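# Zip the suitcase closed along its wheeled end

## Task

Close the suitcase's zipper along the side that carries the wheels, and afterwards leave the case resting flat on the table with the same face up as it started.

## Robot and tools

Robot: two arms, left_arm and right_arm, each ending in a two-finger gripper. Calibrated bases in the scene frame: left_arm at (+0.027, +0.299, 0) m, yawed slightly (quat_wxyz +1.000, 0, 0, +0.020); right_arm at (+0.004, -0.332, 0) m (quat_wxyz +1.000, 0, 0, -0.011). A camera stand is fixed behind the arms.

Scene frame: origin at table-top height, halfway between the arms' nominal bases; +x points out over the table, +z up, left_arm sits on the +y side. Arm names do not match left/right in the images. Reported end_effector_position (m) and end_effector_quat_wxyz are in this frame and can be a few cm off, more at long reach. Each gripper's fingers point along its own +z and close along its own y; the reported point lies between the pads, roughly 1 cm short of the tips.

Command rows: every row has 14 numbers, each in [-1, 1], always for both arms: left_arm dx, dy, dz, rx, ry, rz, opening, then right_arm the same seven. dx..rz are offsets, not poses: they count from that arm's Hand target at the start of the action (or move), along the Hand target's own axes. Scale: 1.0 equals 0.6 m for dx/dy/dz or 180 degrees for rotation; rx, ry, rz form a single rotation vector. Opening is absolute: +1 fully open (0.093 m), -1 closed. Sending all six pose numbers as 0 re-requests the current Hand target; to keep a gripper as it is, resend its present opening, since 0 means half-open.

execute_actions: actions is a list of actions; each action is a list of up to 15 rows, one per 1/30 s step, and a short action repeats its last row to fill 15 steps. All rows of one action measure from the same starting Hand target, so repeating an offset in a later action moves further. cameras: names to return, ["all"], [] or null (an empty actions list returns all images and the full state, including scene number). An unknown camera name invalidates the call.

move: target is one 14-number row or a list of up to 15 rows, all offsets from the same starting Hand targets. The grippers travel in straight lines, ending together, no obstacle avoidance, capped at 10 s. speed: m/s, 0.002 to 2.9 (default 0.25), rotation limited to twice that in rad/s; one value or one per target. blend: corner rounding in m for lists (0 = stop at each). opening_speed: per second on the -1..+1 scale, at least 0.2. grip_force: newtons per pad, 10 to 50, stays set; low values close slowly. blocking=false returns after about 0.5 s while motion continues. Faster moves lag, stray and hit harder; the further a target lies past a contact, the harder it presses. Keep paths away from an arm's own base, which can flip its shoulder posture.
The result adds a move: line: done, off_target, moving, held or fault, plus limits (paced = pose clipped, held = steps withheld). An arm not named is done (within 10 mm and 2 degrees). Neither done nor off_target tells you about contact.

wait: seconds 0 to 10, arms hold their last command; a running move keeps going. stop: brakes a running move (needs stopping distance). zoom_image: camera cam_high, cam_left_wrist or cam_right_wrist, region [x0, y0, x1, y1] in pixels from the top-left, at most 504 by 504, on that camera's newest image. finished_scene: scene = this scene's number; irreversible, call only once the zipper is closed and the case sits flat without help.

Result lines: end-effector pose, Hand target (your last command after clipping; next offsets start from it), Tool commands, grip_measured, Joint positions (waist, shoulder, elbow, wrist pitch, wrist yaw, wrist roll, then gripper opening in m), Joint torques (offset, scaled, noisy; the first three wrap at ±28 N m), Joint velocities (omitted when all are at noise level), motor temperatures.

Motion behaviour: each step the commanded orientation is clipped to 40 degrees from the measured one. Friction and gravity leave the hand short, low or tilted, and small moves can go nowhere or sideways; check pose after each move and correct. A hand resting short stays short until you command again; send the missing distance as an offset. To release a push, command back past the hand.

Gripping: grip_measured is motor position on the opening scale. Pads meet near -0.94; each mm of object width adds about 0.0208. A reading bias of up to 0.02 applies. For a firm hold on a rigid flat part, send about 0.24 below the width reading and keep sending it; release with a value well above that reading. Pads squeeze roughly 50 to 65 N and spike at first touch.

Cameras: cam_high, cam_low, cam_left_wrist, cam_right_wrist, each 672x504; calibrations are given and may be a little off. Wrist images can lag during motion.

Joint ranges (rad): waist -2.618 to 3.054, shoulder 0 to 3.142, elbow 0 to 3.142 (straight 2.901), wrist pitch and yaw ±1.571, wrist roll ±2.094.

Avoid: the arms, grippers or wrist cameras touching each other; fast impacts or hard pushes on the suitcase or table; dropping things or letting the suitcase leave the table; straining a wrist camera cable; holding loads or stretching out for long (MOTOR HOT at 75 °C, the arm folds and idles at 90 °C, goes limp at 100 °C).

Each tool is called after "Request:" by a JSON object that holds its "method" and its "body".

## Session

Request:
{"method": "execute_actions", "body": {"actions": []}}

Scene clock: 0.00 s.
left_arm: end_effector_position=(+0.4165, +0.3089, +0.0652) grip_measured=+1.000 end_effector_quat_wxyz=(+0.533, +0.003, +0.845, +0.035) | right_arm: end_effector_position=(+0.3832, -0.3914, +0.0861) grip_measured=+1.000 end_effector_quat_wxyz=(+0.562, +0.150, +0.810, -0.077)
Joint positions: left_arm=[-0.037 1.601 0.391 0.766 -0.053 0.043 0.093] | right_arm=[-0.023 1.545 0.363 0.804 0.257 0.147 0.093]
Joint velocities: within noise
Joint torques (N m): no reading
Motor temperatures (°C): left_arm=[20 29 23 18 19 19 20] | right_arm=[19 24 23 27 18 19 20]
Heat: left arm: 29 °C; right arm: 27 °C.
Hand target: left_arm +0.4169, +0.3089, +0.0657; +0.532, +0.003, +0.846, +0.035 | right_arm +0.3885, -0.3918, +0.0993; +0.580, +0.152, +0.797, -0.075
Tool commands: left_gripper/opening=+1.0 right_gripper/opening=+1.0
camera_calibration:
cam_left_wrist: T_world_to_cam=[[0.0314935, -0.996386, -0.0788869, 0.30087], [-0.774607, 0.0255479, -0.631926, 0.394671], [0.631658, 0.0810079, -0.771003, -0.150272], [0, 0, 0, 1]] pos_world=[0.39116, 0.301873, 0.157278]
cam_right_wrist: T_world_to_cam=[[-0.336504, -0.941516, -0.0177122, -0.239816], [-0.684058, 0.257327, -0.68253, 0.457858], [0.647171, -0.217558, -0.730643, -0.187541], [0, 0, 0, 1]] pos_world=[0.353873, -0.384411, 0.171229]

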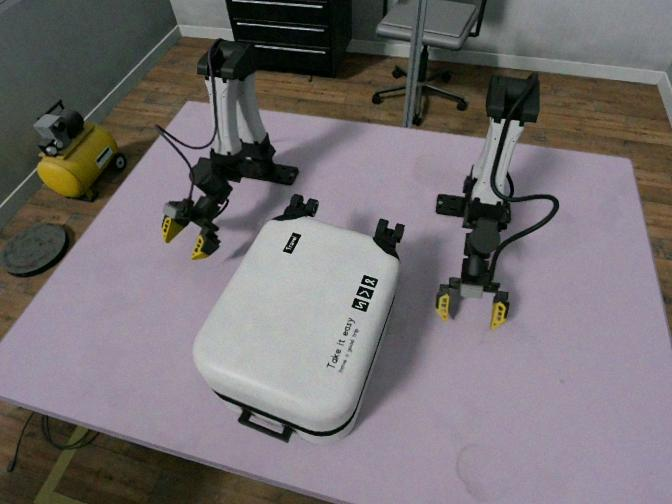

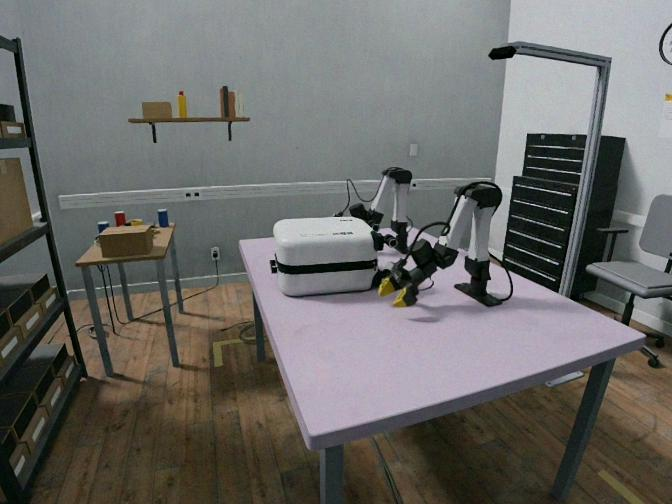

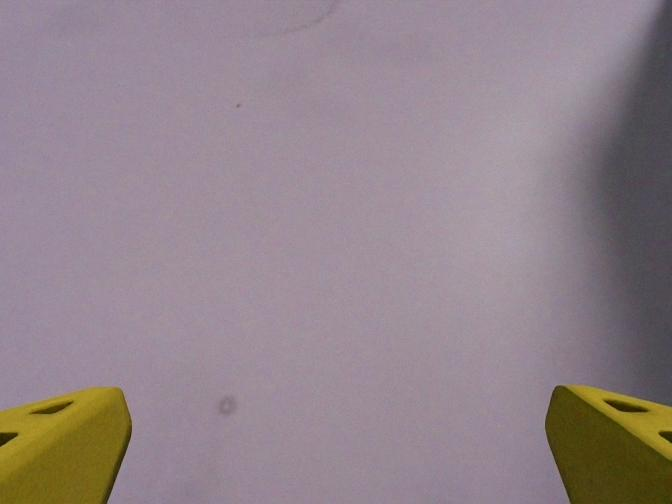

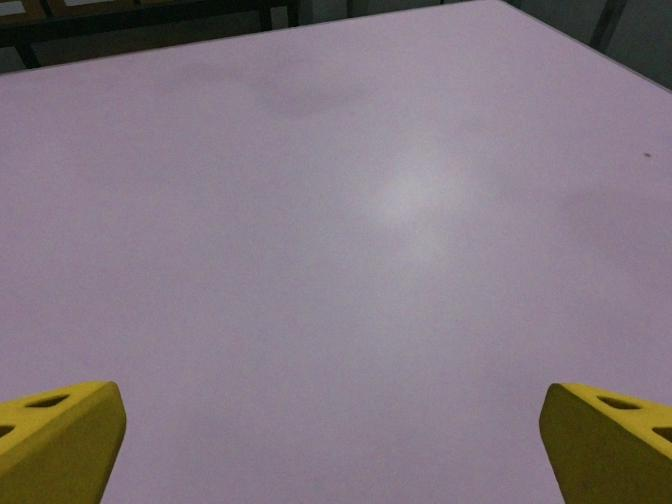

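Request:
{"method": "zoom_image", "body": {"camera": "cam_high", "region": [190, 180, 430, 440]}}

Request:
{"method": "zoom_image", "body": {"camera": "cam_low", "region": [260, 210, 440, 310]}}

Scaled by 1.938 from the camera's 672x504 image, which has a finer 960x720 frame.

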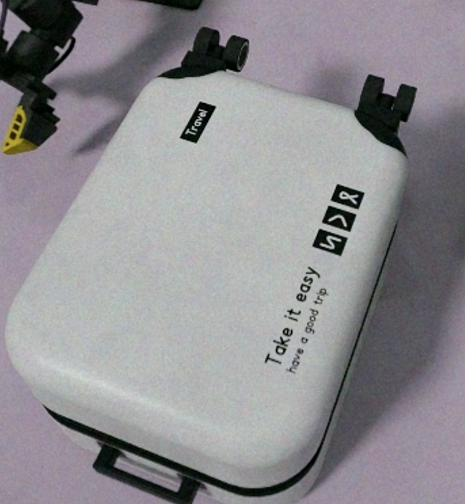

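Scaled by 2.800 from the camera's 672x504 image, which has a finer 960x720 frame.

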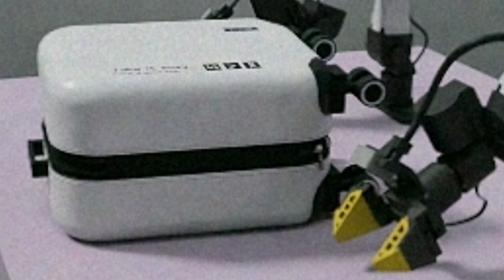

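Request:
{"method": "move", "body": {"target": [[-0.07,0,-0.14,0.209,-0.426,0.49,0,-0.208,0.098,-0.305,-0.051,0.396,-0.104,0.7],[-0.07,0,-0.14,0.209,-0.426,0.49,0,-0.182,0.37,-0.442,-0.051,0.396,-0.104,0.7]], "speed": 0.25, "cameras": ["cam_left_wrist","cam_right_wrist"]}}

Scene clock: 50.17 s.
left_arm: end_effector_position=(+0.3733, +0.3077, +0.1278) grip_measured=+0.002 end_effector_quat_wxyz=(+0.691, +0.655, +0.261, +0.156) | right_arm: end_effector_position=(+0.2508, -0.1231, +0.2911) grip_measured=+0.703 end_effector_quat_wxyz=(+0.136, -0.008, +0.985, +0.107)
Joint positions: left_arm=[0.492 1.977 0.544 1.507 1.503 1.341 0.045] | right_arm=[0.729 1.616 1.972 -1.579 0.011 0.688 0.079]
Joint torques (N m): left_arm=[0.05 -8.61 3.32 2.3 0.74 0.61] | right_arm=[-0.44 -5.23 7.13 0.97 -0.07 0.09]
Motor temperatures (°C): left_arm=[20 32 25 23 19 19 20] | right_arm=[19 27 26 35 18 19 20]
Heat: left arm: 32 °C; right arm: 35 °C.
Hand target: left_arm +0.3595, +0.3025, +0.1398; +0.696, +0.697, +0.121, +0.123 | right_arm +0.2534, -0.1210, +0.2990; +0.000, +0.000, +1.000, -0.001
Off the commanded pose: left_arm 0.019 m, 17 deg | right_arm 0.009 m, 20 deg.
joint sent to its limit (left arm) — joint 4 (wrist pitch), upper limit; joint 5 (wrist yaw), upper limit. The joint targets are off in orientation, not in position.
joint sent to its limit (right arm) — joint 4 (wrist pitch), lower limit. The joint targets are off in orientation, not in position.
move: off_target (left_arm, right_arm)
camera_calibration:
cam_left_wrist: T_world_to_cam=[[-0.109233, -0.0891155, -0.990013, 0.195801], [0.498674, 0.856659, -0.132133, -0.394095], [0.859879, -0.508128, -0.0491358, -0.070843], [0, 0, 0, 1]] pos_world=[0.278829, 0.319057, 0.138292]
cam_right_wrist: T_world_to_cam=[[0.0624035, -0.980158, -0.188136, -0.0833458], [-0.981497, -0.094458, 0.166555, 0.222424], [-0.181021, 0.174262, -0.967918, 0.431367], [0, 0, 0, 1]] pos_world=[0.301596, -0.135853, 0.364801]
Images, in order (width x height): cam_left_wrist 672x504, cam_right_wrist 672x504.

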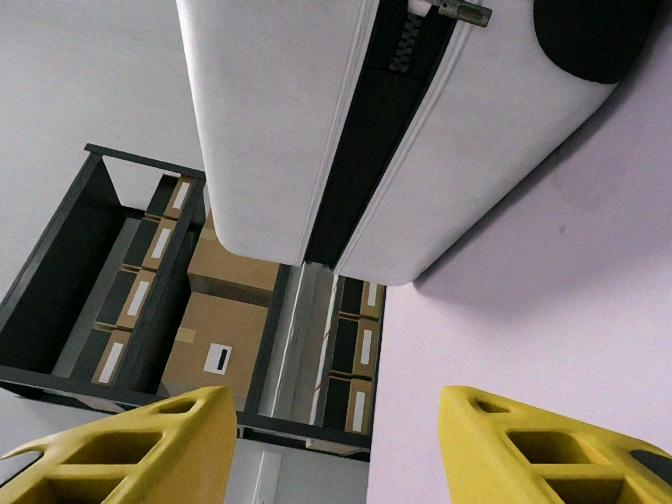

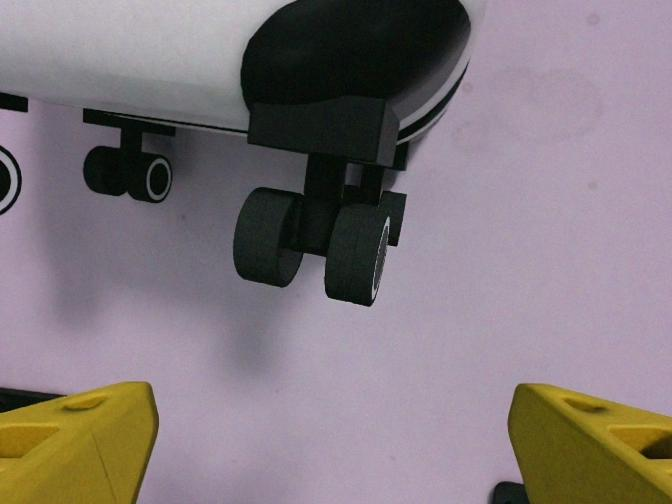

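Request:
{"method": "move", "body": {"target": [[0,0,0,0,0,0,0,-0.065,0.04,0.05,0,0,0,0.7],[0,0,0,0,0,0,0,-0.075,0.045,0.12,0,0,0,0.7]], "speed": 0.15, "cameras": ["cam_right_wrist"]}}

Scene clock: 75.33 s.
left_arm: end_effector_position=(+0.3733, +0.3077, +0.1278) grip_measured=+0.002 end_effector_quat_wxyz=(+0.691, +0.655, +0.261, +0.156) | right_arm: end_effector_position=(+0.2973, -0.0928, +0.2315) grip_measured=+0.703 end_effector_quat_wxyz=(+0.074, +0.001, +0.996, +0.056)
Joint positions: left_arm=[0.492 1.977 0.544 1.507 1.503 1.341 0.045] | right_arm=[0.708 1.898 2.093 -1.58 0.007 0.686 0.079]
Joint torques (N m): left_arm=[0.01 -8.64 3.41 2.33 0.72 0.61] | right_arm=[-0.76 -7.66 4.21 0.69 -0.04 -0.07]
Heat: left arm: 35 °C; right arm: 31 °C.
Hand target: left_arm +0.3595, +0.3025, +0.1398; +0.696, +0.697, +0.121, +0.123 | right_arm +0.2983, -0.0941, +0.2271; +0.000, +0.000, +1.000, -0.001
Off the commanded pose: left_arm 0.019 m, 17 deg | right_arm 0.005 m, 11 deg.
joint sent to its limit (left arm) — joint 4 (wrist pitch), upper limit; joint 5 (wrist yaw), upper limit. The joint targets are off in orientation, not in position.
joint sent to its limit (right arm) — joint 4 (wrist pitch), lower limit. The joint targets are off in orientation, not in position.
move: off_target (left_arm, right_arm)
camera_calibration:
cam_right_wrist: T_world_to_cam=[[0.0263489, -0.995251, -0.0937046, -0.0803313], [-0.953278, -0.0532351, 0.297366, 0.245992], [-0.300942, 0.0814913, -0.950154, 0.399788], [0, 0, 0, 1]] pos_world=[0.356928, -0.0994337, 0.299183]
Images, in order (width x height): cam_right_wrist 672x504.

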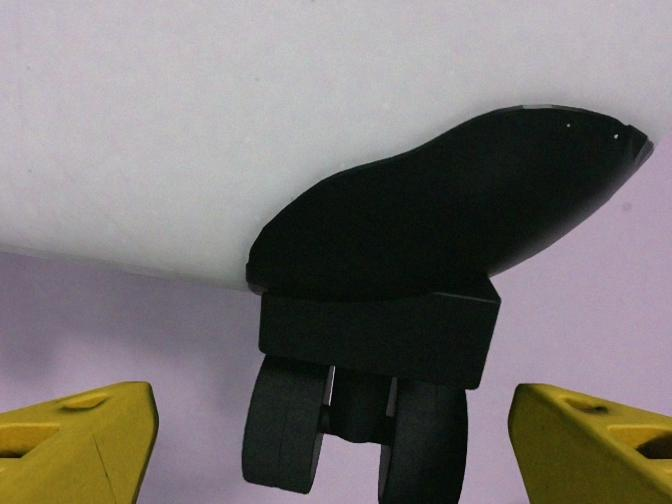

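Request:
{"method": "move", "body": {"target": [[0,0,0,0,0,0,0,-0.02,-0.012,0.075,0,0,0,0.7],[0,0,0,0,0,0,0,-0.02,-0.012,0.075,0,0,0,-0.25]], "speed": 0.12, "opening_speed": 0.8, "cameras": ["cam_right_wrist"]}}

Scene clock: 83.60 s.
left_arm: end_effector_position=(+0.3733, +0.3077, +0.1278) grip_measured=+0.002 end_effector_quat_wxyz=(+0.691, +0.655, +0.261, +0.156) | right_arm: end_effector_position=(+0.3035, -0.0975, +0.1891) grip_measured=+0.038 end_effector_quat_wxyz=(+0.014, -0.006, +1.000, +0.021)
Joint positions: left_arm=[0.492 1.977 0.544 1.507 1.503 1.341 0.045] | right_arm=[0.678 1.994 2.064 -1.593 -0.016 0.644 0.047]
Joint torques (N m): left_arm=[0.06 -8.64 3.33 2.27 0.76 0.53] | right_arm=[-1.11 -7.87 4.18 0.54 0.19 0.01]
Motor temperatures (°C): left_arm=[20 36 24 24 19 19 20] | right_arm=[19 28 27 30 18 19 20]
Heat: left arm: 36 °C; right arm: 30 °C.
Hand target: left_arm +0.3595, +0.3025, +0.1398; +0.696, +0.697, +0.121, +0.123 | right_arm +0.3104, -0.1014, +0.1822; +0.000, +0.000, +1.000, -0.001
Off the commanded pose: left_arm 0.019 m, 17 deg | right_arm 0.010 m, 3 deg.
joint read past its limit (right arm) — joint 4 (wrist pitch), lower limit.
joint sent to its limit (left arm) — joint 4 (wrist pitch), upper limit; joint 5 (wrist yaw), upper limit. The joint targets are off in orientation, not in position.
joint sent to its limit (right arm) — joint 4 (wrist pitch), lower limit. The joint targets still meet the commanded pose.
move: off_target (left_arm, right_arm); target 2's new opening was sent with right_arm's hand 0.010 m and 3 deg from that target
camera_calibration:
cam_right_wrist: T_world_to_cam=[[0.0335422, -0.999095, -0.0261617, -0.104465], [-0.910307, -0.0413461, 0.411865, 0.230744], [-0.412574, 0.0100003, -0.910869, 0.381155], [0, 0, 0, 1]] pos_world=[0.370806, -0.0986419, 0.249414]
Images, in order (width x height): cam_right_wrist 672x504.

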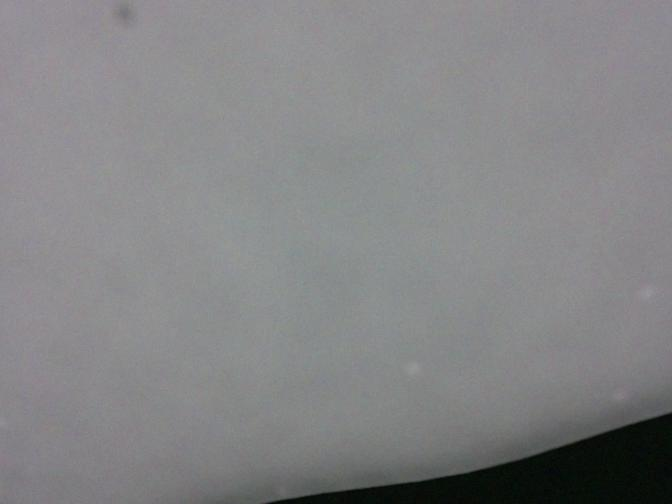

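Request:
{"method": "move", "body": {"target": [0,0,0,0,0,0,0,-0.25,-0.17,0,0,0,-0.167,-0.25], "speed": 0.1, "cameras": ["cam_high","cam_left_wrist"]}}

Scene clock: 90.57 s.
left_arm: end_effector_position=(+0.3733, +0.3077, +0.1278) grip_measured=+0.002 end_effector_quat_wxyz=(+0.691, +0.655, +0.261, +0.156) | right_arm: end_effector_position=(+0.4434, -0.1938, +0.1858) grip_measured=+0.000 end_effector_quat_wxyz=(+0.085, -0.238, +0.967, +0.034)
Joint positions: left_arm=[0.492 1.977 0.544 1.507 1.503 1.341 0.045] | right_arm=[0.303 2.281 2.495 -1.611 -0.062 -0.197 0.045]
Joint torques (N m): left_arm=[0.18 -8.62 3.23 2.36 0.73 0.59] | right_arm=[-1.16 -8.76 6.93 0.98 0.47 -0.46]
Heat: left arm: 36 °C; right arm: 30 °C.
Hand target: left_arm +0.3595, +0.3025, +0.1398; +0.696, +0.697, +0.121, +0.123 | right_arm +0.4604, -0.2033, +0.1823; +0.000, -0.260, +0.966, -0.001
Off the commanded pose: left_arm 0.019 m, 17 deg | right_arm 0.020 m, 11 deg.
joint read past its limit (right arm) — joint 4 (wrist pitch), lower limit.
joint sent to its limit (left arm) — joint 4 (wrist pitch), upper limit; joint 5 (wrist yaw), upper limit. The joint targets are off in orientation, not in position.
joint sent to its limit (right arm) — joint 4 (wrist pitch), lower limit. The joint targets are off in orientation, not in position.
move: off_target (left_arm, right_arm)
camera_calibration:
cam_left_wrist: T_world_to_cam=[[-0.109233, -0.0891155, -0.990013, 0.195801], [0.498674, 0.856659, -0.132133, -0.394095], [0.859879, -0.508128, -0.0491358, -0.070843], [0, 0, 0, 1]] pos_world=[0.278829, 0.319057, 0.138292]
Images, in order (width x height): cam_high 672x504, cam_left_wrist 672x504.

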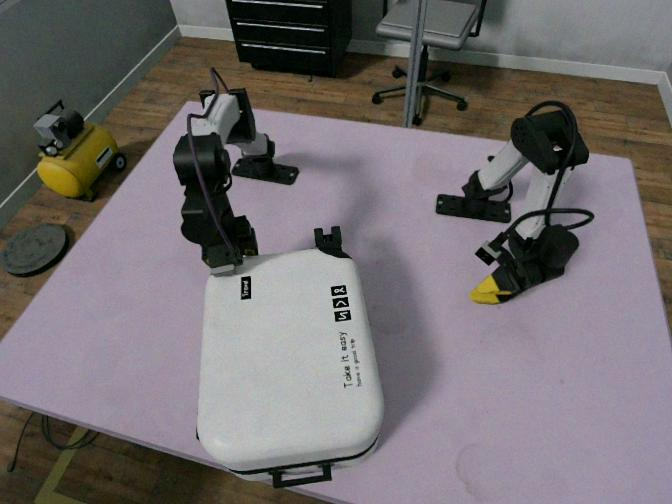

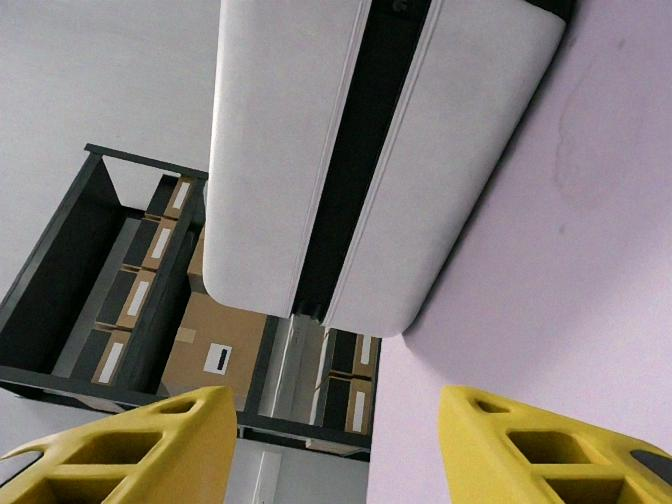

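Request:
{"method": "move", "body": {"target": [-0.05,0,0.15,0,0,0,-0.7,0,0,0,0,0,0,-0.25], "speed": 0.15, "cameras": ["cam_left_wrist"]}}

Scene clock: 100.83 s.
left_arm: end_effector_position=(+0.3684, +0.2107, +0.1309) grip_measured=-0.698 end_effector_quat_wxyz=(+0.702, +0.687, +0.161, +0.102) | right_arm: end_effector_position=(+0.4434, -0.1938, +0.1858) grip_measured=+0.000 end_effector_quat_wxyz=(+0.085, -0.238, +0.967, +0.034)
Joint positions: left_arm=[0.201 1.943 0.53 1.453 1.437 1.445 0.012] | right_arm=[0.303 2.281 2.495 -1.611 -0.062 -0.197 0.045]
Joint torques (N m): left_arm=[-0.66 -8.42 3.3 1.98 0.27 0.34] | right_arm=[-1.13 -8.85 6.98 0.96 0.46 -0.45]
Heat: left arm: 37 °C; right arm: 30 °C.
Hand target: left_arm +0.3619, +0.2076, +0.1396; +0.696, +0.697, +0.121, +0.123 | right_arm +0.4604, -0.2033, +0.1823; +0.000, -0.260, +0.966, -0.001
Off the commanded pose: left_arm 0.011 m, 5 deg | right_arm 0.020 m, 11 deg.
joint read past its limit (right arm) — joint 4 (wrist pitch), lower limit.
joint sent to its limit (right arm) — joint 4 (wrist pitch), lower limit. The joint targets are off in orientation, not in position.
move: off_target (left_arm, right_arm)
camera_calibration:
cam_left_wrist: T_world_to_cam=[[-0.060057, -0.0368296, -0.997515, 0.161625], [0.68448, 0.725853, -0.0680097, -0.357514], [0.726554, -0.686864, -0.0183834, -0.0330278], [0, 0, 0, 1]] pos_world=[0.278414, 0.24277, 0.136301]
Images, in order (width x height): cam_left_wrist 672x504.

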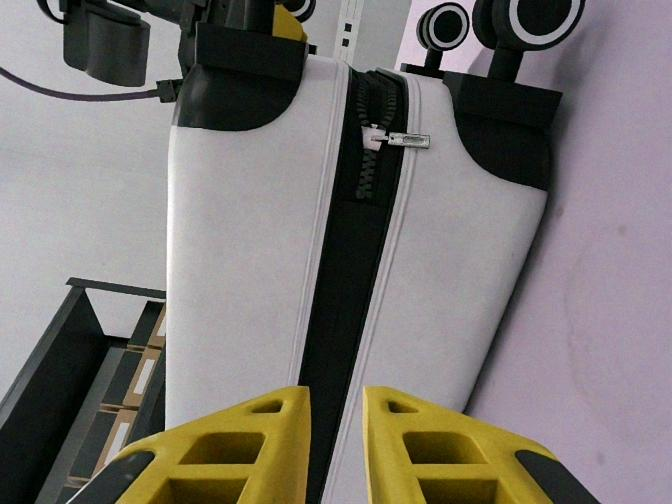

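Request:
{"method": "move", "body": {"target": [0.01,-0.036,0.2,0,0,0,-0.75,0,0,0,0,0,0,-0.25], "speed": 0.1, "cameras": ["cam_left_wrist"]}}

Scene clock: 109.30 s.
left_arm: end_effector_position=(+0.4035, +0.0988, +0.1198) grip_measured=-0.748 end_effector_quat_wxyz=(+0.697, +0.696, +0.130, +0.114) | right_arm: end_effector_position=(+0.4434, -0.1938, +0.1858) grip_measured=+0.000 end_effector_quat_wxyz=(+0.085, -0.238, +0.967, +0.034)
Joint positions: left_arm=[-0.17 2.043 0.673 1.365 1.095 1.552 0.009] | right_arm=[0.303 2.281 2.495 -1.611 -0.062 -0.197 0.045]
Joint torques (N m): left_arm=[-0.83 -5.5 5.98 1.99 0.04 0.17] | right_arm=[-1.13 -8.79 6.99 0.97 0.47 -0.45]
Heat: left arm: 38 °C; right arm: 30 °C.
Hand target: left_arm +0.4084, +0.0969, +0.1179; +0.696, +0.697, +0.121, +0.123 | right_arm +0.4604, -0.2033, +0.1823; +0.000, -0.260, +0.966, -0.001
Off the commanded pose: left_arm 0.006 m, 2 deg | right_arm 0.020 m, 11 deg.
joint read past its limit (right arm) — joint 4 (wrist pitch), lower limit.
joint sent to its limit (right arm) — joint 4 (wrist pitch), lower limit. The joint targets are off in orientation, not in position.
move: off_target (right_arm)
camera_calibration:
cam_left_wrist: T_world_to_cam=[[-0.00547755, -0.00678826, -0.999962, 0.123748], [0.706381, 0.707779, -0.00867416, -0.315266], [0.707811, -0.706401, 0.000918202, -0.128399], [0, 0, 0, 1]] pos_world=[0.314258, 0.133277, 0.121126]
Images, in order (width x height): cam_left_wrist 672x504.

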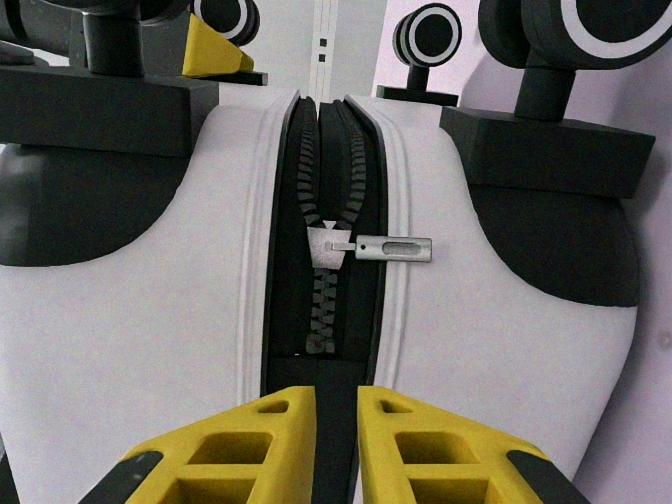

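Request:
{"method": "move", "body": {"target": [[0,-0.01,0.065,0,0,0,-0.75,0,0,0,0,0,0,-0.25],[-0.05,-0.01,0.068,0,0,0,-0.75,0,0,0,0,0,0,-0.25]], "speed": 0.05, "cameras": ["cam_left_wrist"]}}

Scene clock: 115.77 s.
left_arm: end_effector_position=(+0.3996, +0.0533, +0.1054) grip_measured=-0.749 end_effector_quat_wxyz=(+0.693, +0.699, +0.137, +0.111) | right_arm: end_effector_position=(+0.4450, -0.1956, +0.1869) grip_measured=-0.001 end_effector_quat_wxyz=(+0.088, -0.242, +0.966, +0.033)
Joint positions: left_arm=[-0.311 2.1 0.692 1.384 0.948 1.556 0.009] | right_arm=[0.299 2.282 2.501 -1.611 -0.061 -0.209 0.045]
Joint torques (N m): left_arm=[-1.92 -8.99 2.74 2.33 0 0.1] | right_arm=[-0.68 -8.91 6.52 0.97 0.46 -0.36]
Heat: left arm: 38 °C; right arm: 30 °C.
Hand target: left_arm +0.3940, +0.0483, +0.1116; +0.696, +0.697, +0.121, +0.123 | right_arm +0.4604, -0.2033, +0.1824; +0.000, -0.259, +0.966, -0.001
Off the commanded pose: left_arm 0.010 m, 2 deg | right_arm 0.018 m, 11 deg.
joint read past its limit (right arm) — joint 4 (wrist pitch), lower limit.
joint sent to its limit (right arm) — joint 4 (wrist pitch), lower limit. The joint targets are off in orientation, not in position.
move: off_target (right_arm)
camera_calibration:
cam_left_wrist: T_world_to_cam=[[-0.0197437, -0.0000020991, -0.999805, 0.114356], [0.702492, 0.711557, -0.013874, -0.278483], [0.711418, -0.702629, -0.0140473, -0.15783], [0, 0, 0, 1]] pos_world=[0.310173, 0.0872602, 0.108253]
Images, in order (width x height): cam_left_wrist 672x504.

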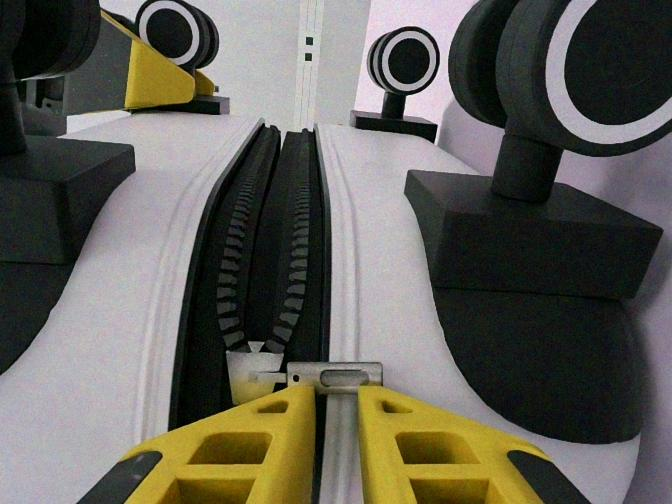

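Request:
{"method": "move", "body": {"target": [[0.015,0.012,0,0,0,0,-0.75,0,0,0,0,0,0,-0.25],[-0.06,0.012,0.018,0,0,0,-0.75,0,0,0,0,0,0,-0.25]], "speed": 0.04, "cameras": ["cam_left_wrist"]}}

Scene clock: 122.63 s.
left_arm: end_effector_position=(+0.3665, +0.0262, +0.1028) grip_measured=-0.749 end_effector_quat_wxyz=(+0.686, +0.707, +0.144, +0.097) | right_arm: end_effector_position=(+0.4450, -0.1956, +0.1869) grip_measured=-0.001 end_effector_quat_wxyz=(+0.088, -0.242, +0.966, +0.033)
Joint positions: left_arm=[-0.423 2.039 0.601 1.377 0.845 1.556 0.009] | right_arm=[0.299 2.282 2.501 -1.611 -0.061 -0.209 0.045]
Joint torques (N m): left_arm=[-0.92 -9.61 2.86 2.67 0 0.14] | right_arm=[-0.69 -8.94 6.5 0.98 0.46 -0.35]
Heat: left arm: 39 °C; right arm: 31 °C.
Hand target: left_arm +0.3638, +0.0259, +0.1187; +0.696, +0.697, +0.121, +0.123 | right_arm +0.4604, -0.2033, +0.1824; +0.000, -0.259, +0.966, -0.001
Off the commanded pose: left_arm 0.016 m, 4 deg | right_arm 0.018 m, 11 deg.
joint read past its limit (right arm) — joint 4 (wrist pitch), lower limit.
joint sent to its limit (right arm) — joint 4 (wrist pitch), lower limit. The joint targets are off in orientation, not in position.
move: off_target (left_arm, right_arm)
camera_calibration:
cam_left_wrist: T_world_to_cam=[[-0.0539511, 0.0165348, -0.998407, 0.123006], [0.7086, 0.705109, -0.0266133, -0.236725], [0.703545, -0.708906, -0.049758, -0.146603], [0, 0, 0, 1]] pos_world=[0.277521, 0.0609548, 0.109215]
Images, in order (width x height): cam_left_wrist 672x504.

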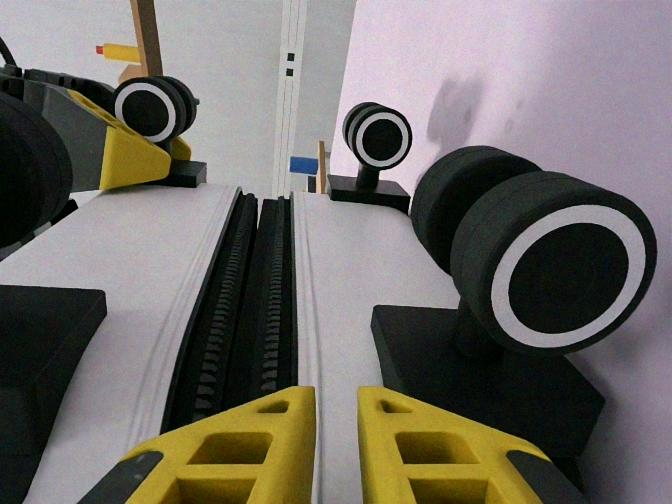

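Request:
{"method": "move", "body": {"target": [[0.045,0.02,-0.02,0,0,0,-0.75,0,0,0,0,0,0,-0.25],[0.06,0.02,-0.06,0,0,0,-0.75,0,0,0,0,0,0,-0.25]], "speed": 0.08, "cameras": ["cam_left_wrist"]}}

Scene clock: 128.47 s.
left_arm: end_effector_position=(+0.3905, +0.0716, +0.1204) grip_measured=-0.749 end_effector_quat_wxyz=(+0.692, +0.698, +0.144, +0.115) | right_arm: end_effector_position=(+0.4450, -0.1956, +0.1869) grip_measured=-0.001 end_effector_quat_wxyz=(+0.088, -0.242, +0.966, +0.033)
Joint positions: left_arm=[-0.268 1.998 0.626 1.343 0.974 1.557 0.009] | right_arm=[0.299 2.282 2.501 -1.611 -0.061 -0.209 0.045]
Joint torques (N m): left_arm=[-0.06 -9.52 3.79 2.11 0.31 0.12] | right_arm=[-0.75 -8.91 6.49 0.99 0.46 -0.35]
Heat: left arm: 39 °C; right arm: 31 °C.
Hand target: left_arm +0.3854, +0.0719, +0.1309; +0.696, +0.697, +0.121, +0.123 | right_arm +0.4604, -0.2033, +0.1824; +0.000, -0.259, +0.966, -0.001
Off the commanded pose: left_arm 0.012 m, 3 deg | right_arm 0.018 m, 11 deg.
joint read past its limit (right arm) — joint 4 (wrist pitch), lower limit.
joint sent to its limit (right arm) — joint 4 (wrist pitch), lower limit. The joint targets are off in orientation, not in position.
move: off_target (left_arm, right_arm)
camera_calibration:
cam_left_wrist: T_world_to_cam=[[-0.0243786, 0.00100573, -0.999702, 0.130947], [0.690118, 0.723518, -0.0161012, -0.280705], [0.723287, -0.690305, -0.0183324, -0.143317], [0, 0, 0, 1]] pos_world=[0.300571, 0.104031, 0.123761]
Images, in order (width x height): cam_left_wrist 672x504.

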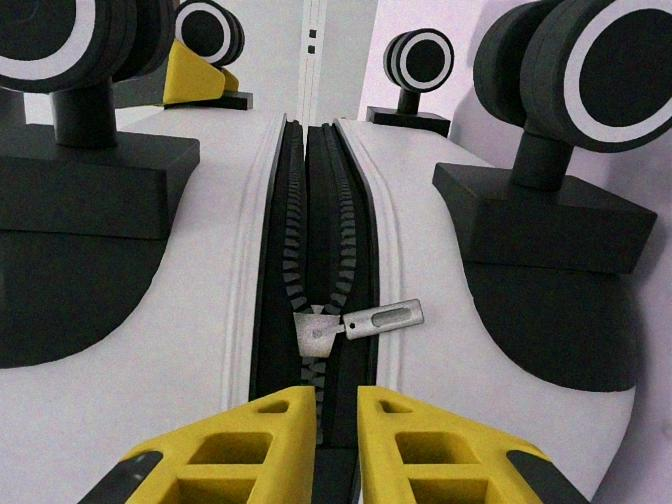

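Request:
{"method": "move", "body": {"target": [[0.014,-0.003,0.032,0,0,0,-0.75,0,0,0,0,0,0,-0.25],[-0.03,0.004,0.035,0,0,0,-0.75,0,0,0,0,0,0,-0.25]], "speed": 0.04, "cameras": ["cam_left_wrist"]}}

Scene clock: 137.53 s.
left_arm: end_effector_position=(+0.3792, +0.0467, +0.1232) grip_measured=-0.749 end_effector_quat_wxyz=(+0.692, +0.701, +0.136, +0.106) | right_arm: end_effector_position=(+0.4450, -0.1956, +0.1869) grip_measured=-0.001 end_effector_quat_wxyz=(+0.088, -0.242, +0.966, +0.033)
Joint positions: left_arm=[-0.347 1.981 0.623 1.325 0.92 1.557 0.009] | right_arm=[0.299 2.282 2.501 -1.611 -0.061 -0.209 0.045]
Joint torques (N m): left_arm=[-0.94 -9.43 3.19 2.31 0.03 0.13] | right_arm=[-0.7 -8.91 6.53 0.98 0.46 -0.34]
Motor temperatures (°C): left_arm=[20 41 24 28 19 19 20] | right_arm=[19 32 29 30 18 19 21]
Heat: left arm: 41 °C; right arm: 32 °C.
Hand target: left_arm +0.3756, +0.0461, +0.1332; +0.696, +0.697, +0.121, +0.123 | right_arm +0.4604, -0.2033, +0.1824; +0.000, -0.259, +0.966, -0.001
Off the commanded pose: left_arm 0.011 m, 3 deg | right_arm 0.018 m, 11 deg.
joint read past its limit (right arm) — joint 4 (wrist pitch), lower limit.
joint sent to its limit (right arm) — joint 4 (wrist pitch), lower limit. The joint targets are off in orientation, not in position.
move: off_target (left_arm, right_arm)
camera_calibration:
cam_left_wrist: T_world_to_cam=[[-0.0264085, 0.0039398, -0.999643, 0.13416], [0.708085, 0.705948, -0.0159239, -0.260827], [0.705633, -0.708253, -0.0214328, -0.144345], [0, 0, 0, 1]] pos_world=[0.290085, 0.0813685, 0.126865]
Images, in order (width x height): cam_left_wrist 672x504.

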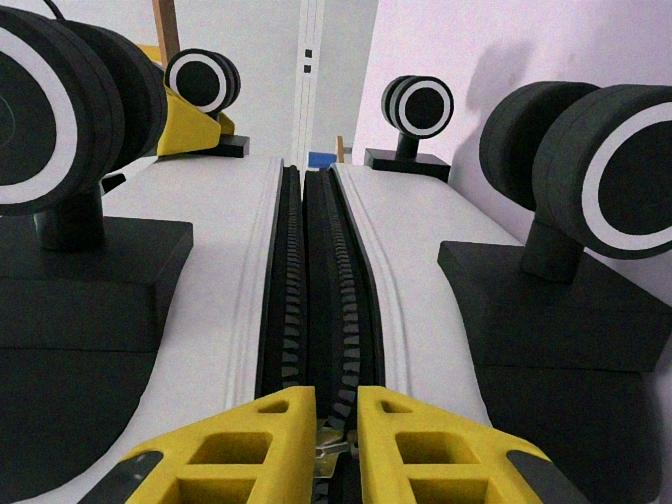

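Request:
{"method": "move", "body": {"target": [[0,0,-0.05,0,0,0,-0.75,0,0,0,0,0,0,-0.25],[0.06,0,-0.05,0,0,0,-0.75,0,0,0,0,0,0,-0.25]], "speed": 0.08, "cameras": ["cam_left_wrist"]}}

Scene clock: 145.20 s.
left_arm: end_effector_position=(+0.3975, +0.0871, +0.1355) grip_measured=-0.749 end_effector_quat_wxyz=(+0.696, +0.694, +0.133, +0.127) | right_arm: end_effector_position=(+0.4450, -0.1956, +0.1869) grip_measured=-0.001 end_effector_quat_wxyz=(+0.088, -0.242, +0.966, +0.033)
Joint positions: left_arm=[-0.215 1.962 0.645 1.319 1.027 1.561 0.009] | right_arm=[0.299 2.282 2.501 -1.611 -0.061 -0.209 0.045]
Joint torques (N m): left_arm=[-0.06 -5.49 6.2 1.95 0.31 0.08] | right_arm=[-0.7 -8.95 6.5 0.98 0.45 -0.34]
Heat: left arm: 42 °C; right arm: 33 °C.
Hand target: left_arm +0.3993, +0.0865, +0.1334; +0.696, +0.697, +0.121, +0.123 | right_arm +0.4604, -0.2033, +0.1824; +0.000, -0.259, +0.966, -0.001
Off the commanded pose: left_arm 0.003 m, 1 deg | right_arm 0.018 m, 11 deg.
joint read past its limit (right arm) — joint 4 (wrist pitch), lower limit.
joint sent to its limit (right arm) — joint 4 (wrist pitch), lower limit. The joint targets are off in orientation, not in position.
move: off_target (right_arm)
camera_calibration:
cam_left_wrist: T_world_to_cam=[[0.00931554, -0.00434419, -0.999947, 0.133251], [0.690046, 0.723758, 0.00328418, -0.299101], [0.723705, -0.69004, 0.00973989, -0.141324], [0, 0, 0, 1]] pos_world=[0.307429, 0.119536, 0.135603]
Images, in order (width x height): cam_left_wrist 672x504.

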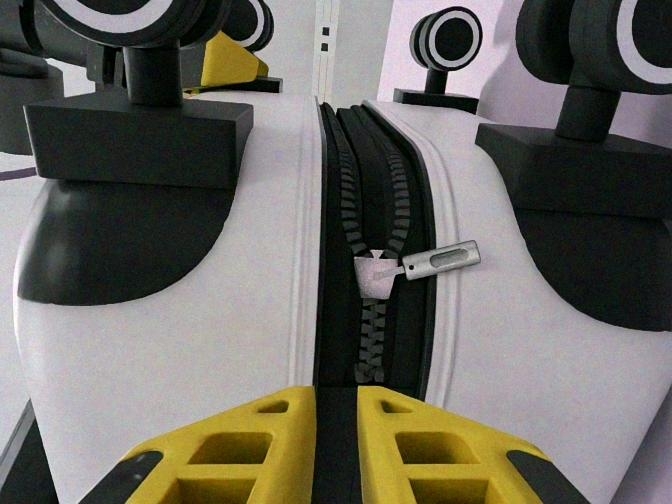

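Request:
{"method": "move", "body": {"target": [[0.02,-0.028,0.07,0,0,0,-0.75,0,0,0,0,0,0,-0.25],[-0.02,-0.02,0.075,0,0,0,-0.75,0,0,0,0,0,0,-0.25]], "speed": 0.05, "cameras": ["cam_left_wrist"]}}

Scene clock: 153.03 s.
left_arm: end_effector_position=(+0.4152, +0.0553, +0.1230) grip_measured=-0.749 end_effector_quat_wxyz=(+0.697, +0.692, +0.132, +0.135) | right_arm: end_effector_position=(+0.4453, -0.1966, +0.1869) grip_measured=-0.001 end_effector_quat_wxyz=(+0.088, -0.242, +0.966, +0.032)
Joint positions: left_arm=[-0.302 2.074 0.739 1.35 0.929 1.562 0.009] | right_arm=[0.297 2.282 2.501 -1.611 -0.059 -0.211 0.045]
Joint torques (N m): left_arm=[-3.73 -8.68 3.44 1.95 0.03 0.09] | right_arm=[-0.49 -8.87 6.56 0.97 0.45 -0.32]
Heat: left arm: 40 °C; right arm: 33 °C.
Hand target: left_arm +0.4033, +0.0401, +0.1213; +0.696, +0.697, +0.121, +0.123 | right_arm +0.4604, -0.2033, +0.1824; +0.000, -0.259, +0.966, -0.001
Off the commanded pose: left_arm 0.019 m, 2 deg | right_arm 0.017 m, 11 deg.
joint read past its limit (right arm) — joint 4 (wrist pitch), lower limit.
joint sent to its limit (right arm) — joint 4 (wrist pitch), lower limit. The joint targets are off in orientation, not in position.
move: off_target (left_arm, right_arm)
camera_calibration:
cam_left_wrist: T_world_to_cam=[[0.0225247, -0.00766706, -0.999717, 0.115194], [0.682249, 0.731054, 0.00976517, -0.28619], [0.730773, -0.682276, 0.0216976, -0.180837], [0, 0, 0, 1]] pos_world=[0.324809, 0.0867228, 0.121879]
Images, in order (width x height): cam_left_wrist 672x504.

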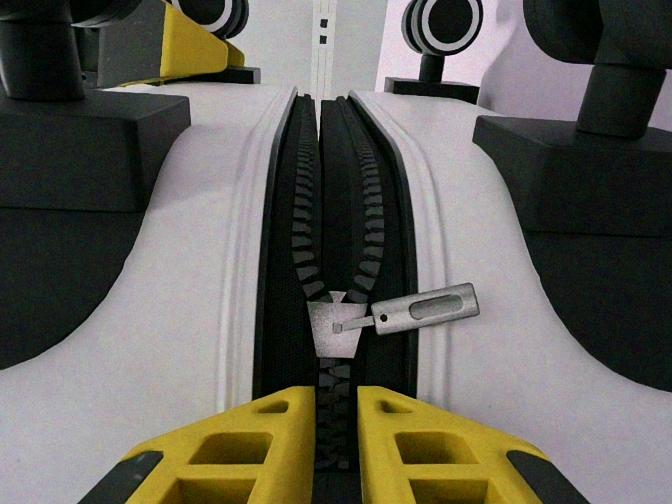

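Request:
{"method": "move", "body": {"target": [[0.01,-0.018,-0.004,0,0,0,-0.75,0,0,0,0,0,0,-0.25],[-0.06,-0.014,-0.002,0,0,0,-0.75,0,0,0,0,0,0,-0.25]], "speed": 0.04, "cameras": ["cam_left_wrist"]}}

Scene clock: 160.23 s.
left_arm: end_effector_position=(+0.3722, +0.0297, +0.1040) grip_measured=-0.749 end_effector_quat_wxyz=(+0.692, +0.701, +0.133, +0.109) | right_arm: end_effector_position=(+0.4453, -0.1966, +0.1869) grip_measured=-0.001 end_effector_quat_wxyz=(+0.088, -0.242, +0.966, +0.032)
Joint positions: left_arm=[-0.407 2.068 0.616 1.423 0.86 1.562 0.009] | right_arm=[0.297 2.282 2.501 -1.611 -0.059 -0.211 0.045]
Joint torques (N m): left_arm=[-0.98 -9.16 2.91 2.34 0.02 0.06] | right_arm=[-0.53 -8.91 6.56 0.98 0.45 -0.33]
Heat: left arm: 40 °C; right arm: 34 °C.
Hand target: left_arm +0.3691, +0.0291, +0.1128; +0.696, +0.697, +0.121, +0.123 | right_arm +0.4604, -0.2033, +0.1824; +0.000, -0.259, +0.966, -0.001
Off the commanded pose: left_arm 0.009 m, 2 deg | right_arm 0.017 m, 11 deg.
joint read past its limit (right arm) — joint 4 (wrist pitch), lower limit.
joint sent to its limit (right arm) — joint 4 (wrist pitch), lower limit. The joint targets are off in orientation, not in position.
move: off_target (right_arm)
camera_calibration:
cam_left_wrist: T_world_to_cam=[[-0.0178687, 0.00644583, -0.99982, 0.111575], [0.707729, 0.706438, -0.00809411, -0.244873], [0.706258, -0.707746, -0.0171851, -0.152461], [0, 0, 0, 1]] pos_world=[0.282974, 0.0643643, 0.106953]
Images, in order (width x height): cam_left_wrist 672x504.

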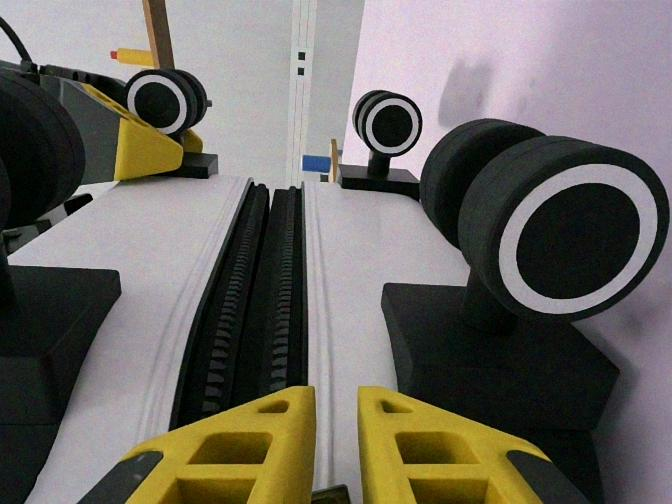

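Request:
{"method": "move", "body": {"target": [[0.06,0,-0.02,0,0,0,-0.75,0,0,0,0,0,0,-0.25]], "speed": 0.06, "cameras": ["cam_left_wrist"]}}

Scene clock: 165.60 s.
left_arm: end_effector_position=(+0.3973, +0.0536, +0.1132) grip_measured=-0.749 end_effector_quat_wxyz=(+0.694, +0.696, +0.135, +0.124) | right_arm: end_effector_position=(+0.4453, -0.1966, +0.1869) grip_measured=-0.001 end_effector_quat_wxyz=(+0.088, -0.242, +0.966, +0.032)
Joint positions: left_arm=[-0.317 2.068 0.672 1.387 0.926 1.562 0.009] | right_arm=[0.297 2.282 2.501 -1.611 -0.059 -0.211 0.045]
Joint torques (N m): left_arm=[0.02 -6.2 5.82 2.14 0.28 0.08] | right_arm=[-0.47 -8.88 6.49 0.99 0.46 -0.34]
Heat: left arm: 39 °C; right arm: 34 °C.
Hand target: left_arm +0.3989, +0.0526, +0.1130; +0.696, +0.697, +0.121, +0.123 | right_arm +0.4604, -0.2033, +0.1824; +0.000, -0.259, +0.966, -0.001
Off the commanded pose: left_arm 0.002 m, 2 deg | right_arm 0.017 m, 11 deg.
joint read past its limit (right arm) — joint 4 (wrist pitch), lower limit.
joint sent to its limit (right arm) — joint 4 (wrist pitch), lower limit. The joint targets are off in orientation, not in position.
move: off_target (right_arm)
camera_calibration:
cam_left_wrist: T_world_to_cam=[[0.000732922, -0.00135173, -0.999999, 0.11401], [0.691209, 0.722655, -0.000470236, -0.274629], [0.722655, -0.691208, 0.00146398, -0.162731], [0, 0, 0, 1]] pos_world=[0.30734, 0.0861355, 0.114119]
Images, in order (width x height): cam_left_wrist 672x504.

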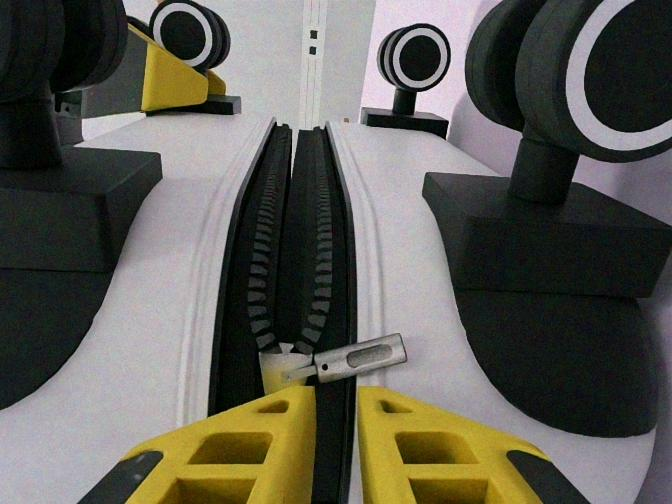

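Request:
{"method": "move", "body": {"target": [[0.006,0.008,0.012,0,0,0,-0.75,0,0,0,0,0,0,-0.25],[-0.035,0.013,0.014,0,0,0,-0.75,0,0,0,0,0,0,-0.25]], "speed": 0.03, "cameras": ["cam_left_wrist"]}}

Scene clock: 174.00 s.
left_arm: end_effector_position=(+0.3856, +0.0387, +0.1089) grip_measured=-0.749 end_effector_quat_wxyz=(+0.691, +0.702, +0.136, +0.107) | right_arm: end_effector_position=(+0.4453, -0.1966, +0.1869) grip_measured=-0.001 end_effector_quat_wxyz=(+0.088, -0.242, +0.966, +0.032)
Joint positions: left_arm=[-0.365 2.057 0.657 1.363 0.9 1.562 0.009] | right_arm=[0.297 2.282 2.501 -1.611 -0.059 -0.211 0.045]
Joint torques (N m): left_arm=[-1.06 -9.91 3 2.33 0.07 0.08] | right_arm=[-0.5 -8.92 6.5 0.98 0.44 -0.33]
Heat: left arm: 38 °C; right arm: 34 °C.
Hand target: left_arm +0.3820, +0.0376, +0.1207; +0.696, +0.697, +0.121, +0.123 | right_arm +0.4604, -0.2033, +0.1824; +0.000, -0.259, +0.966, -0.001
Off the commanded pose: left_arm 0.012 m, 3 deg | right_arm 0.017 m, 11 deg.
joint read past its limit (right arm) — joint 4 (wrist pitch), lower limit.
joint sent to its limit (right arm) — joint 4 (wrist pitch), lower limit. The joint targets are off in orientation, not in position.
move: off_target (left_arm, right_arm)
camera_calibration:
cam_left_wrist: T_world_to_cam=[[-0.0262972, 0.00800476, -0.999622, 0.119735], [0.707079, 0.707016, -0.0129396, -0.259978], [0.706645, -0.707153, -0.0242526, -0.154972], [0, 0, 0, 1]] pos_world=[0.296484, 0.073261, 0.112567]
Images, in order (width x height): cam_left_wrist 672x504.

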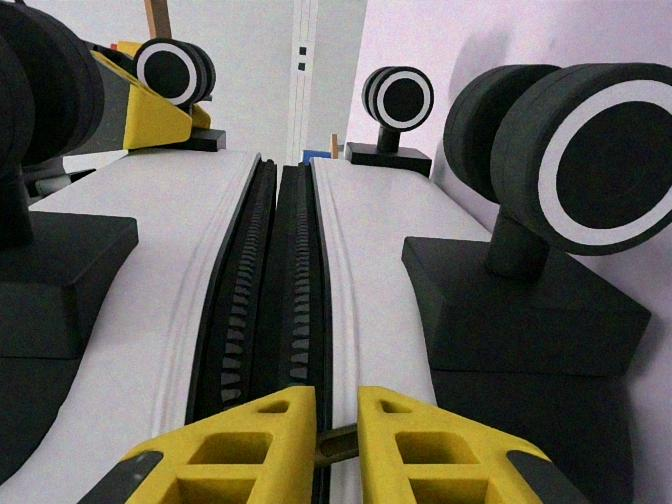

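Request:
{"method": "move", "body": {"target": [[0.045,0,-0.03,0,0,0,-0.75,0,0,0,0,0,0,-0.25],[0.065,0,-0.03,0,0.11,0,-0.75,0,0,0,0,0,0,-0.25]], "speed": 0.06, "cameras": ["cam_left_wrist"]}}

Scene clock: 187.63 s.
left_arm: end_effector_position=(+0.4159, +0.0687, +0.1009) grip_measured=-0.749 end_effector_quat_wxyz=(+0.650, +0.679, +0.261, +0.218) | right_arm: end_effector_position=(+0.4453, -0.1966, +0.1869) grip_measured=-0.001 end_effector_quat_wxyz=(+0.088, -0.242, +0.966, +0.032)
Joint positions: left_arm=[-0.383 2.018 0.575 1.373 0.536 1.562 0.009] | right_arm=[0.297 2.282 2.501 -1.611 -0.059 -0.211 0.045]
Joint torques (N m): left_arm=[-1.09 -9.54 2.96 3.03 0.04 0.01] | right_arm=[-0.5 -8.91 6.52 0.97 0.45 -0.34]
Heat: left arm: 39 °C; right arm: 34 °C.
Hand target: left_arm +0.4125, +0.0677, +0.1209; +0.665, +0.666, +0.239, +0.241 | right_arm +0.4604, -0.2033, +0.1824; +0.000, -0.259, +0.966, -0.001
Off the commanded pose: left_arm 0.020 m, 4 deg | right_arm 0.017 m, 11 deg.
joint read past its limit (right arm) — joint 4 (wrist pitch), lower limit.
joint sent to its limit (right arm) — joint 4 (wrist pitch), lower limit. The joint targets are off in orientation, not in position.
move: off_target (left_arm, right_arm)
camera_calibration:
cam_left_wrist: T_world_to_cam=[[-0.0557651, 0.0229162, -0.998181, 0.123362], [0.425244, 0.905074, -0.00297835, -0.200083], [0.903359, -0.424636, -0.0602165, -0.252941], [0, 0, 0, 1]] pos_world=[0.32046, 0.0708545, 0.107311]
Images, in order (width x height): cam_left_wrist 672x504.

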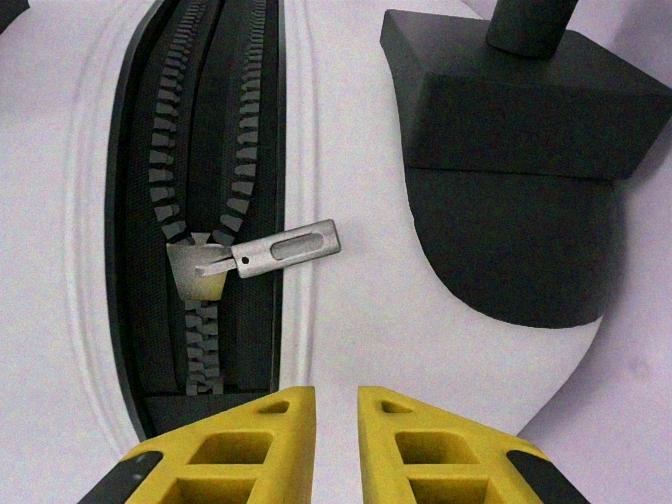

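Request:
{"method": "move", "body": {"target": [[0,0.032,0.005,0,0,0,-0.75,0,0,0,0,0,0,-0.25],[-0.025,0.032,0.012,0,0,0,-0.75,0,0,0,0,0,0,-0.25]], "speed": 0.05, "cameras": ["cam_left_wrist"]}}

Scene clock: 194.57 s.
left_arm: end_effector_position=(+0.4086, +0.0525, +0.1306) grip_measured=-0.749 end_effector_quat_wxyz=(+0.661, +0.669, +0.247, +0.231) | right_arm: end_effector_position=(+0.4453, -0.1966, +0.1869) grip_measured=-0.001 end_effector_quat_wxyz=(+0.088, -0.242, +0.966, +0.032)
Joint positions: left_arm=[-0.442 1.925 0.575 1.328 0.479 1.562 0.009] | right_arm=[0.297 2.282 2.501 -1.611 -0.059 -0.211 0.045]
Joint torques (N m): left_arm=[-0.92 -9.13 3.77 2.45 0.03 0.03] | right_arm=[-0.58 -8.88 6.5 0.98 0.47 -0.33]
Heat: left arm: 40 °C; right arm: 34 °C.
Hand target: left_arm +0.4055, +0.0525, +0.1401; +0.665, +0.666, +0.239, +0.241 | right_arm +0.4604, -0.2033, +0.1824; +0.000, -0.259, +0.966, -0.001
Off the commanded pose: left_arm 0.010 m, 2 deg | right_arm 0.017 m, 11 deg.
joint read past its limit (right arm) — joint 4 (wrist pitch), lower limit.
joint sent to its limit (right arm) — joint 4 (wrist pitch), lower limit. The joint targets are off in orientation, not in position.
move: off_target (right_arm)
camera_calibration:
cam_left_wrist: T_world_to_cam=[[-0.00937647, 0.00768183, -0.999927, 0.135139], [0.427035, 0.90423, 0.00294227, -0.183674], [0.904186, -0.426977, -0.0117589, -0.25802], [0, 0, 0, 1]] pos_world=[0.313001, 0.0548773, 0.132635]
Images, in order (width x height): cam_left_wrist 672x504.

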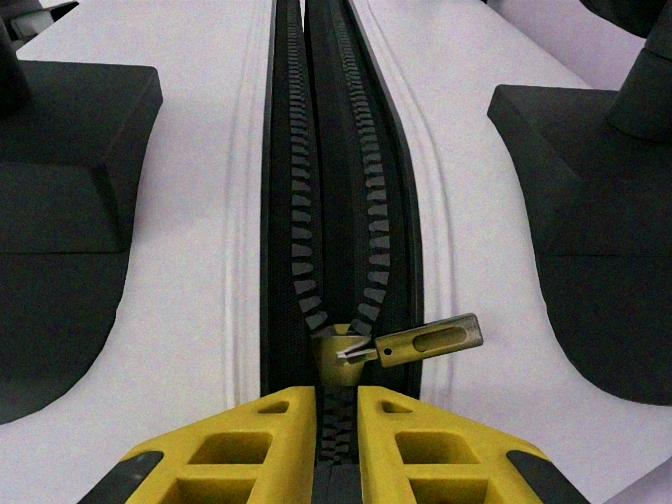

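Request:
{"method": "move", "body": {"target": [-0.035,-0.006,0.012,0,0,0,-0.75,0,0,0,0,0,0,-0.25], "speed": 0.04, "cameras": ["cam_left_wrist"]}}

Scene clock: 199.60 s.
left_arm: end_effector_position=(+0.4054, +0.0448, +0.1299) grip_measured=-0.749 end_effector_quat_wxyz=(+0.656, +0.663, +0.261, +0.247) | right_arm: end_effector_position=(+0.4453, -0.1966, +0.1869) grip_measured=-0.001 end_effector_quat_wxyz=(+0.088, -0.242, +0.966, +0.032)
Joint positions: left_arm=[-0.493 1.925 0.562 1.345 0.383 1.562 0.009] | right_arm=[0.297 2.282 2.501 -1.611 -0.059 -0.211 0.045]
Joint torques (N m): left_arm=[-2.63 -7.99 3.71 2.56 0.23 0.07] | right_arm=[-0.5 -8.9 6.52 0.97 0.46 -0.32]
Heat: left arm: 41 °C; right arm: 34 °C.
Hand target: left_arm +0.3940, +0.0336, +0.1364; +0.665, +0.666, +0.239, +0.241 | right_arm +0.4604, -0.2033, +0.1824; +0.000, -0.259, +0.966, -0.001
Off the commanded pose: left_arm 0.017 m, 3 deg | right_arm 0.017 m, 11 deg.
joint read past its limit (right arm) — joint 4 (wrist pitch), lower limit.
joint sent to its limit (right arm) — joint 4 (wrist pitch), lower limit. The joint targets are off in orientation, not in position.
move: off_target (left_arm, right_arm)
camera_calibration:
cam_left_wrist: T_world_to_cam=[[-0.00545896, 0.00734343, -0.999958, 0.132899], [0.385917, 0.922522, 0.00466797, -0.159749], [0.922518, -0.385875, -0.00786997, -0.268209], [0, 0, 0, 1]] pos_world=[0.309803, 0.0429008, 0.131528]
Images, in order (width x height): cam_left_wrist 672x504.

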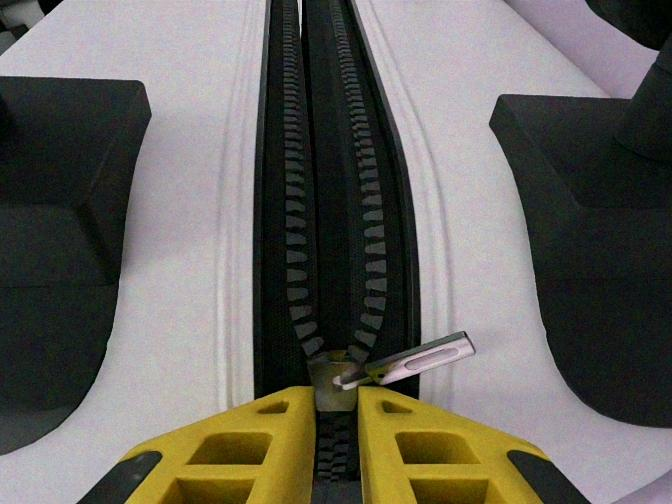

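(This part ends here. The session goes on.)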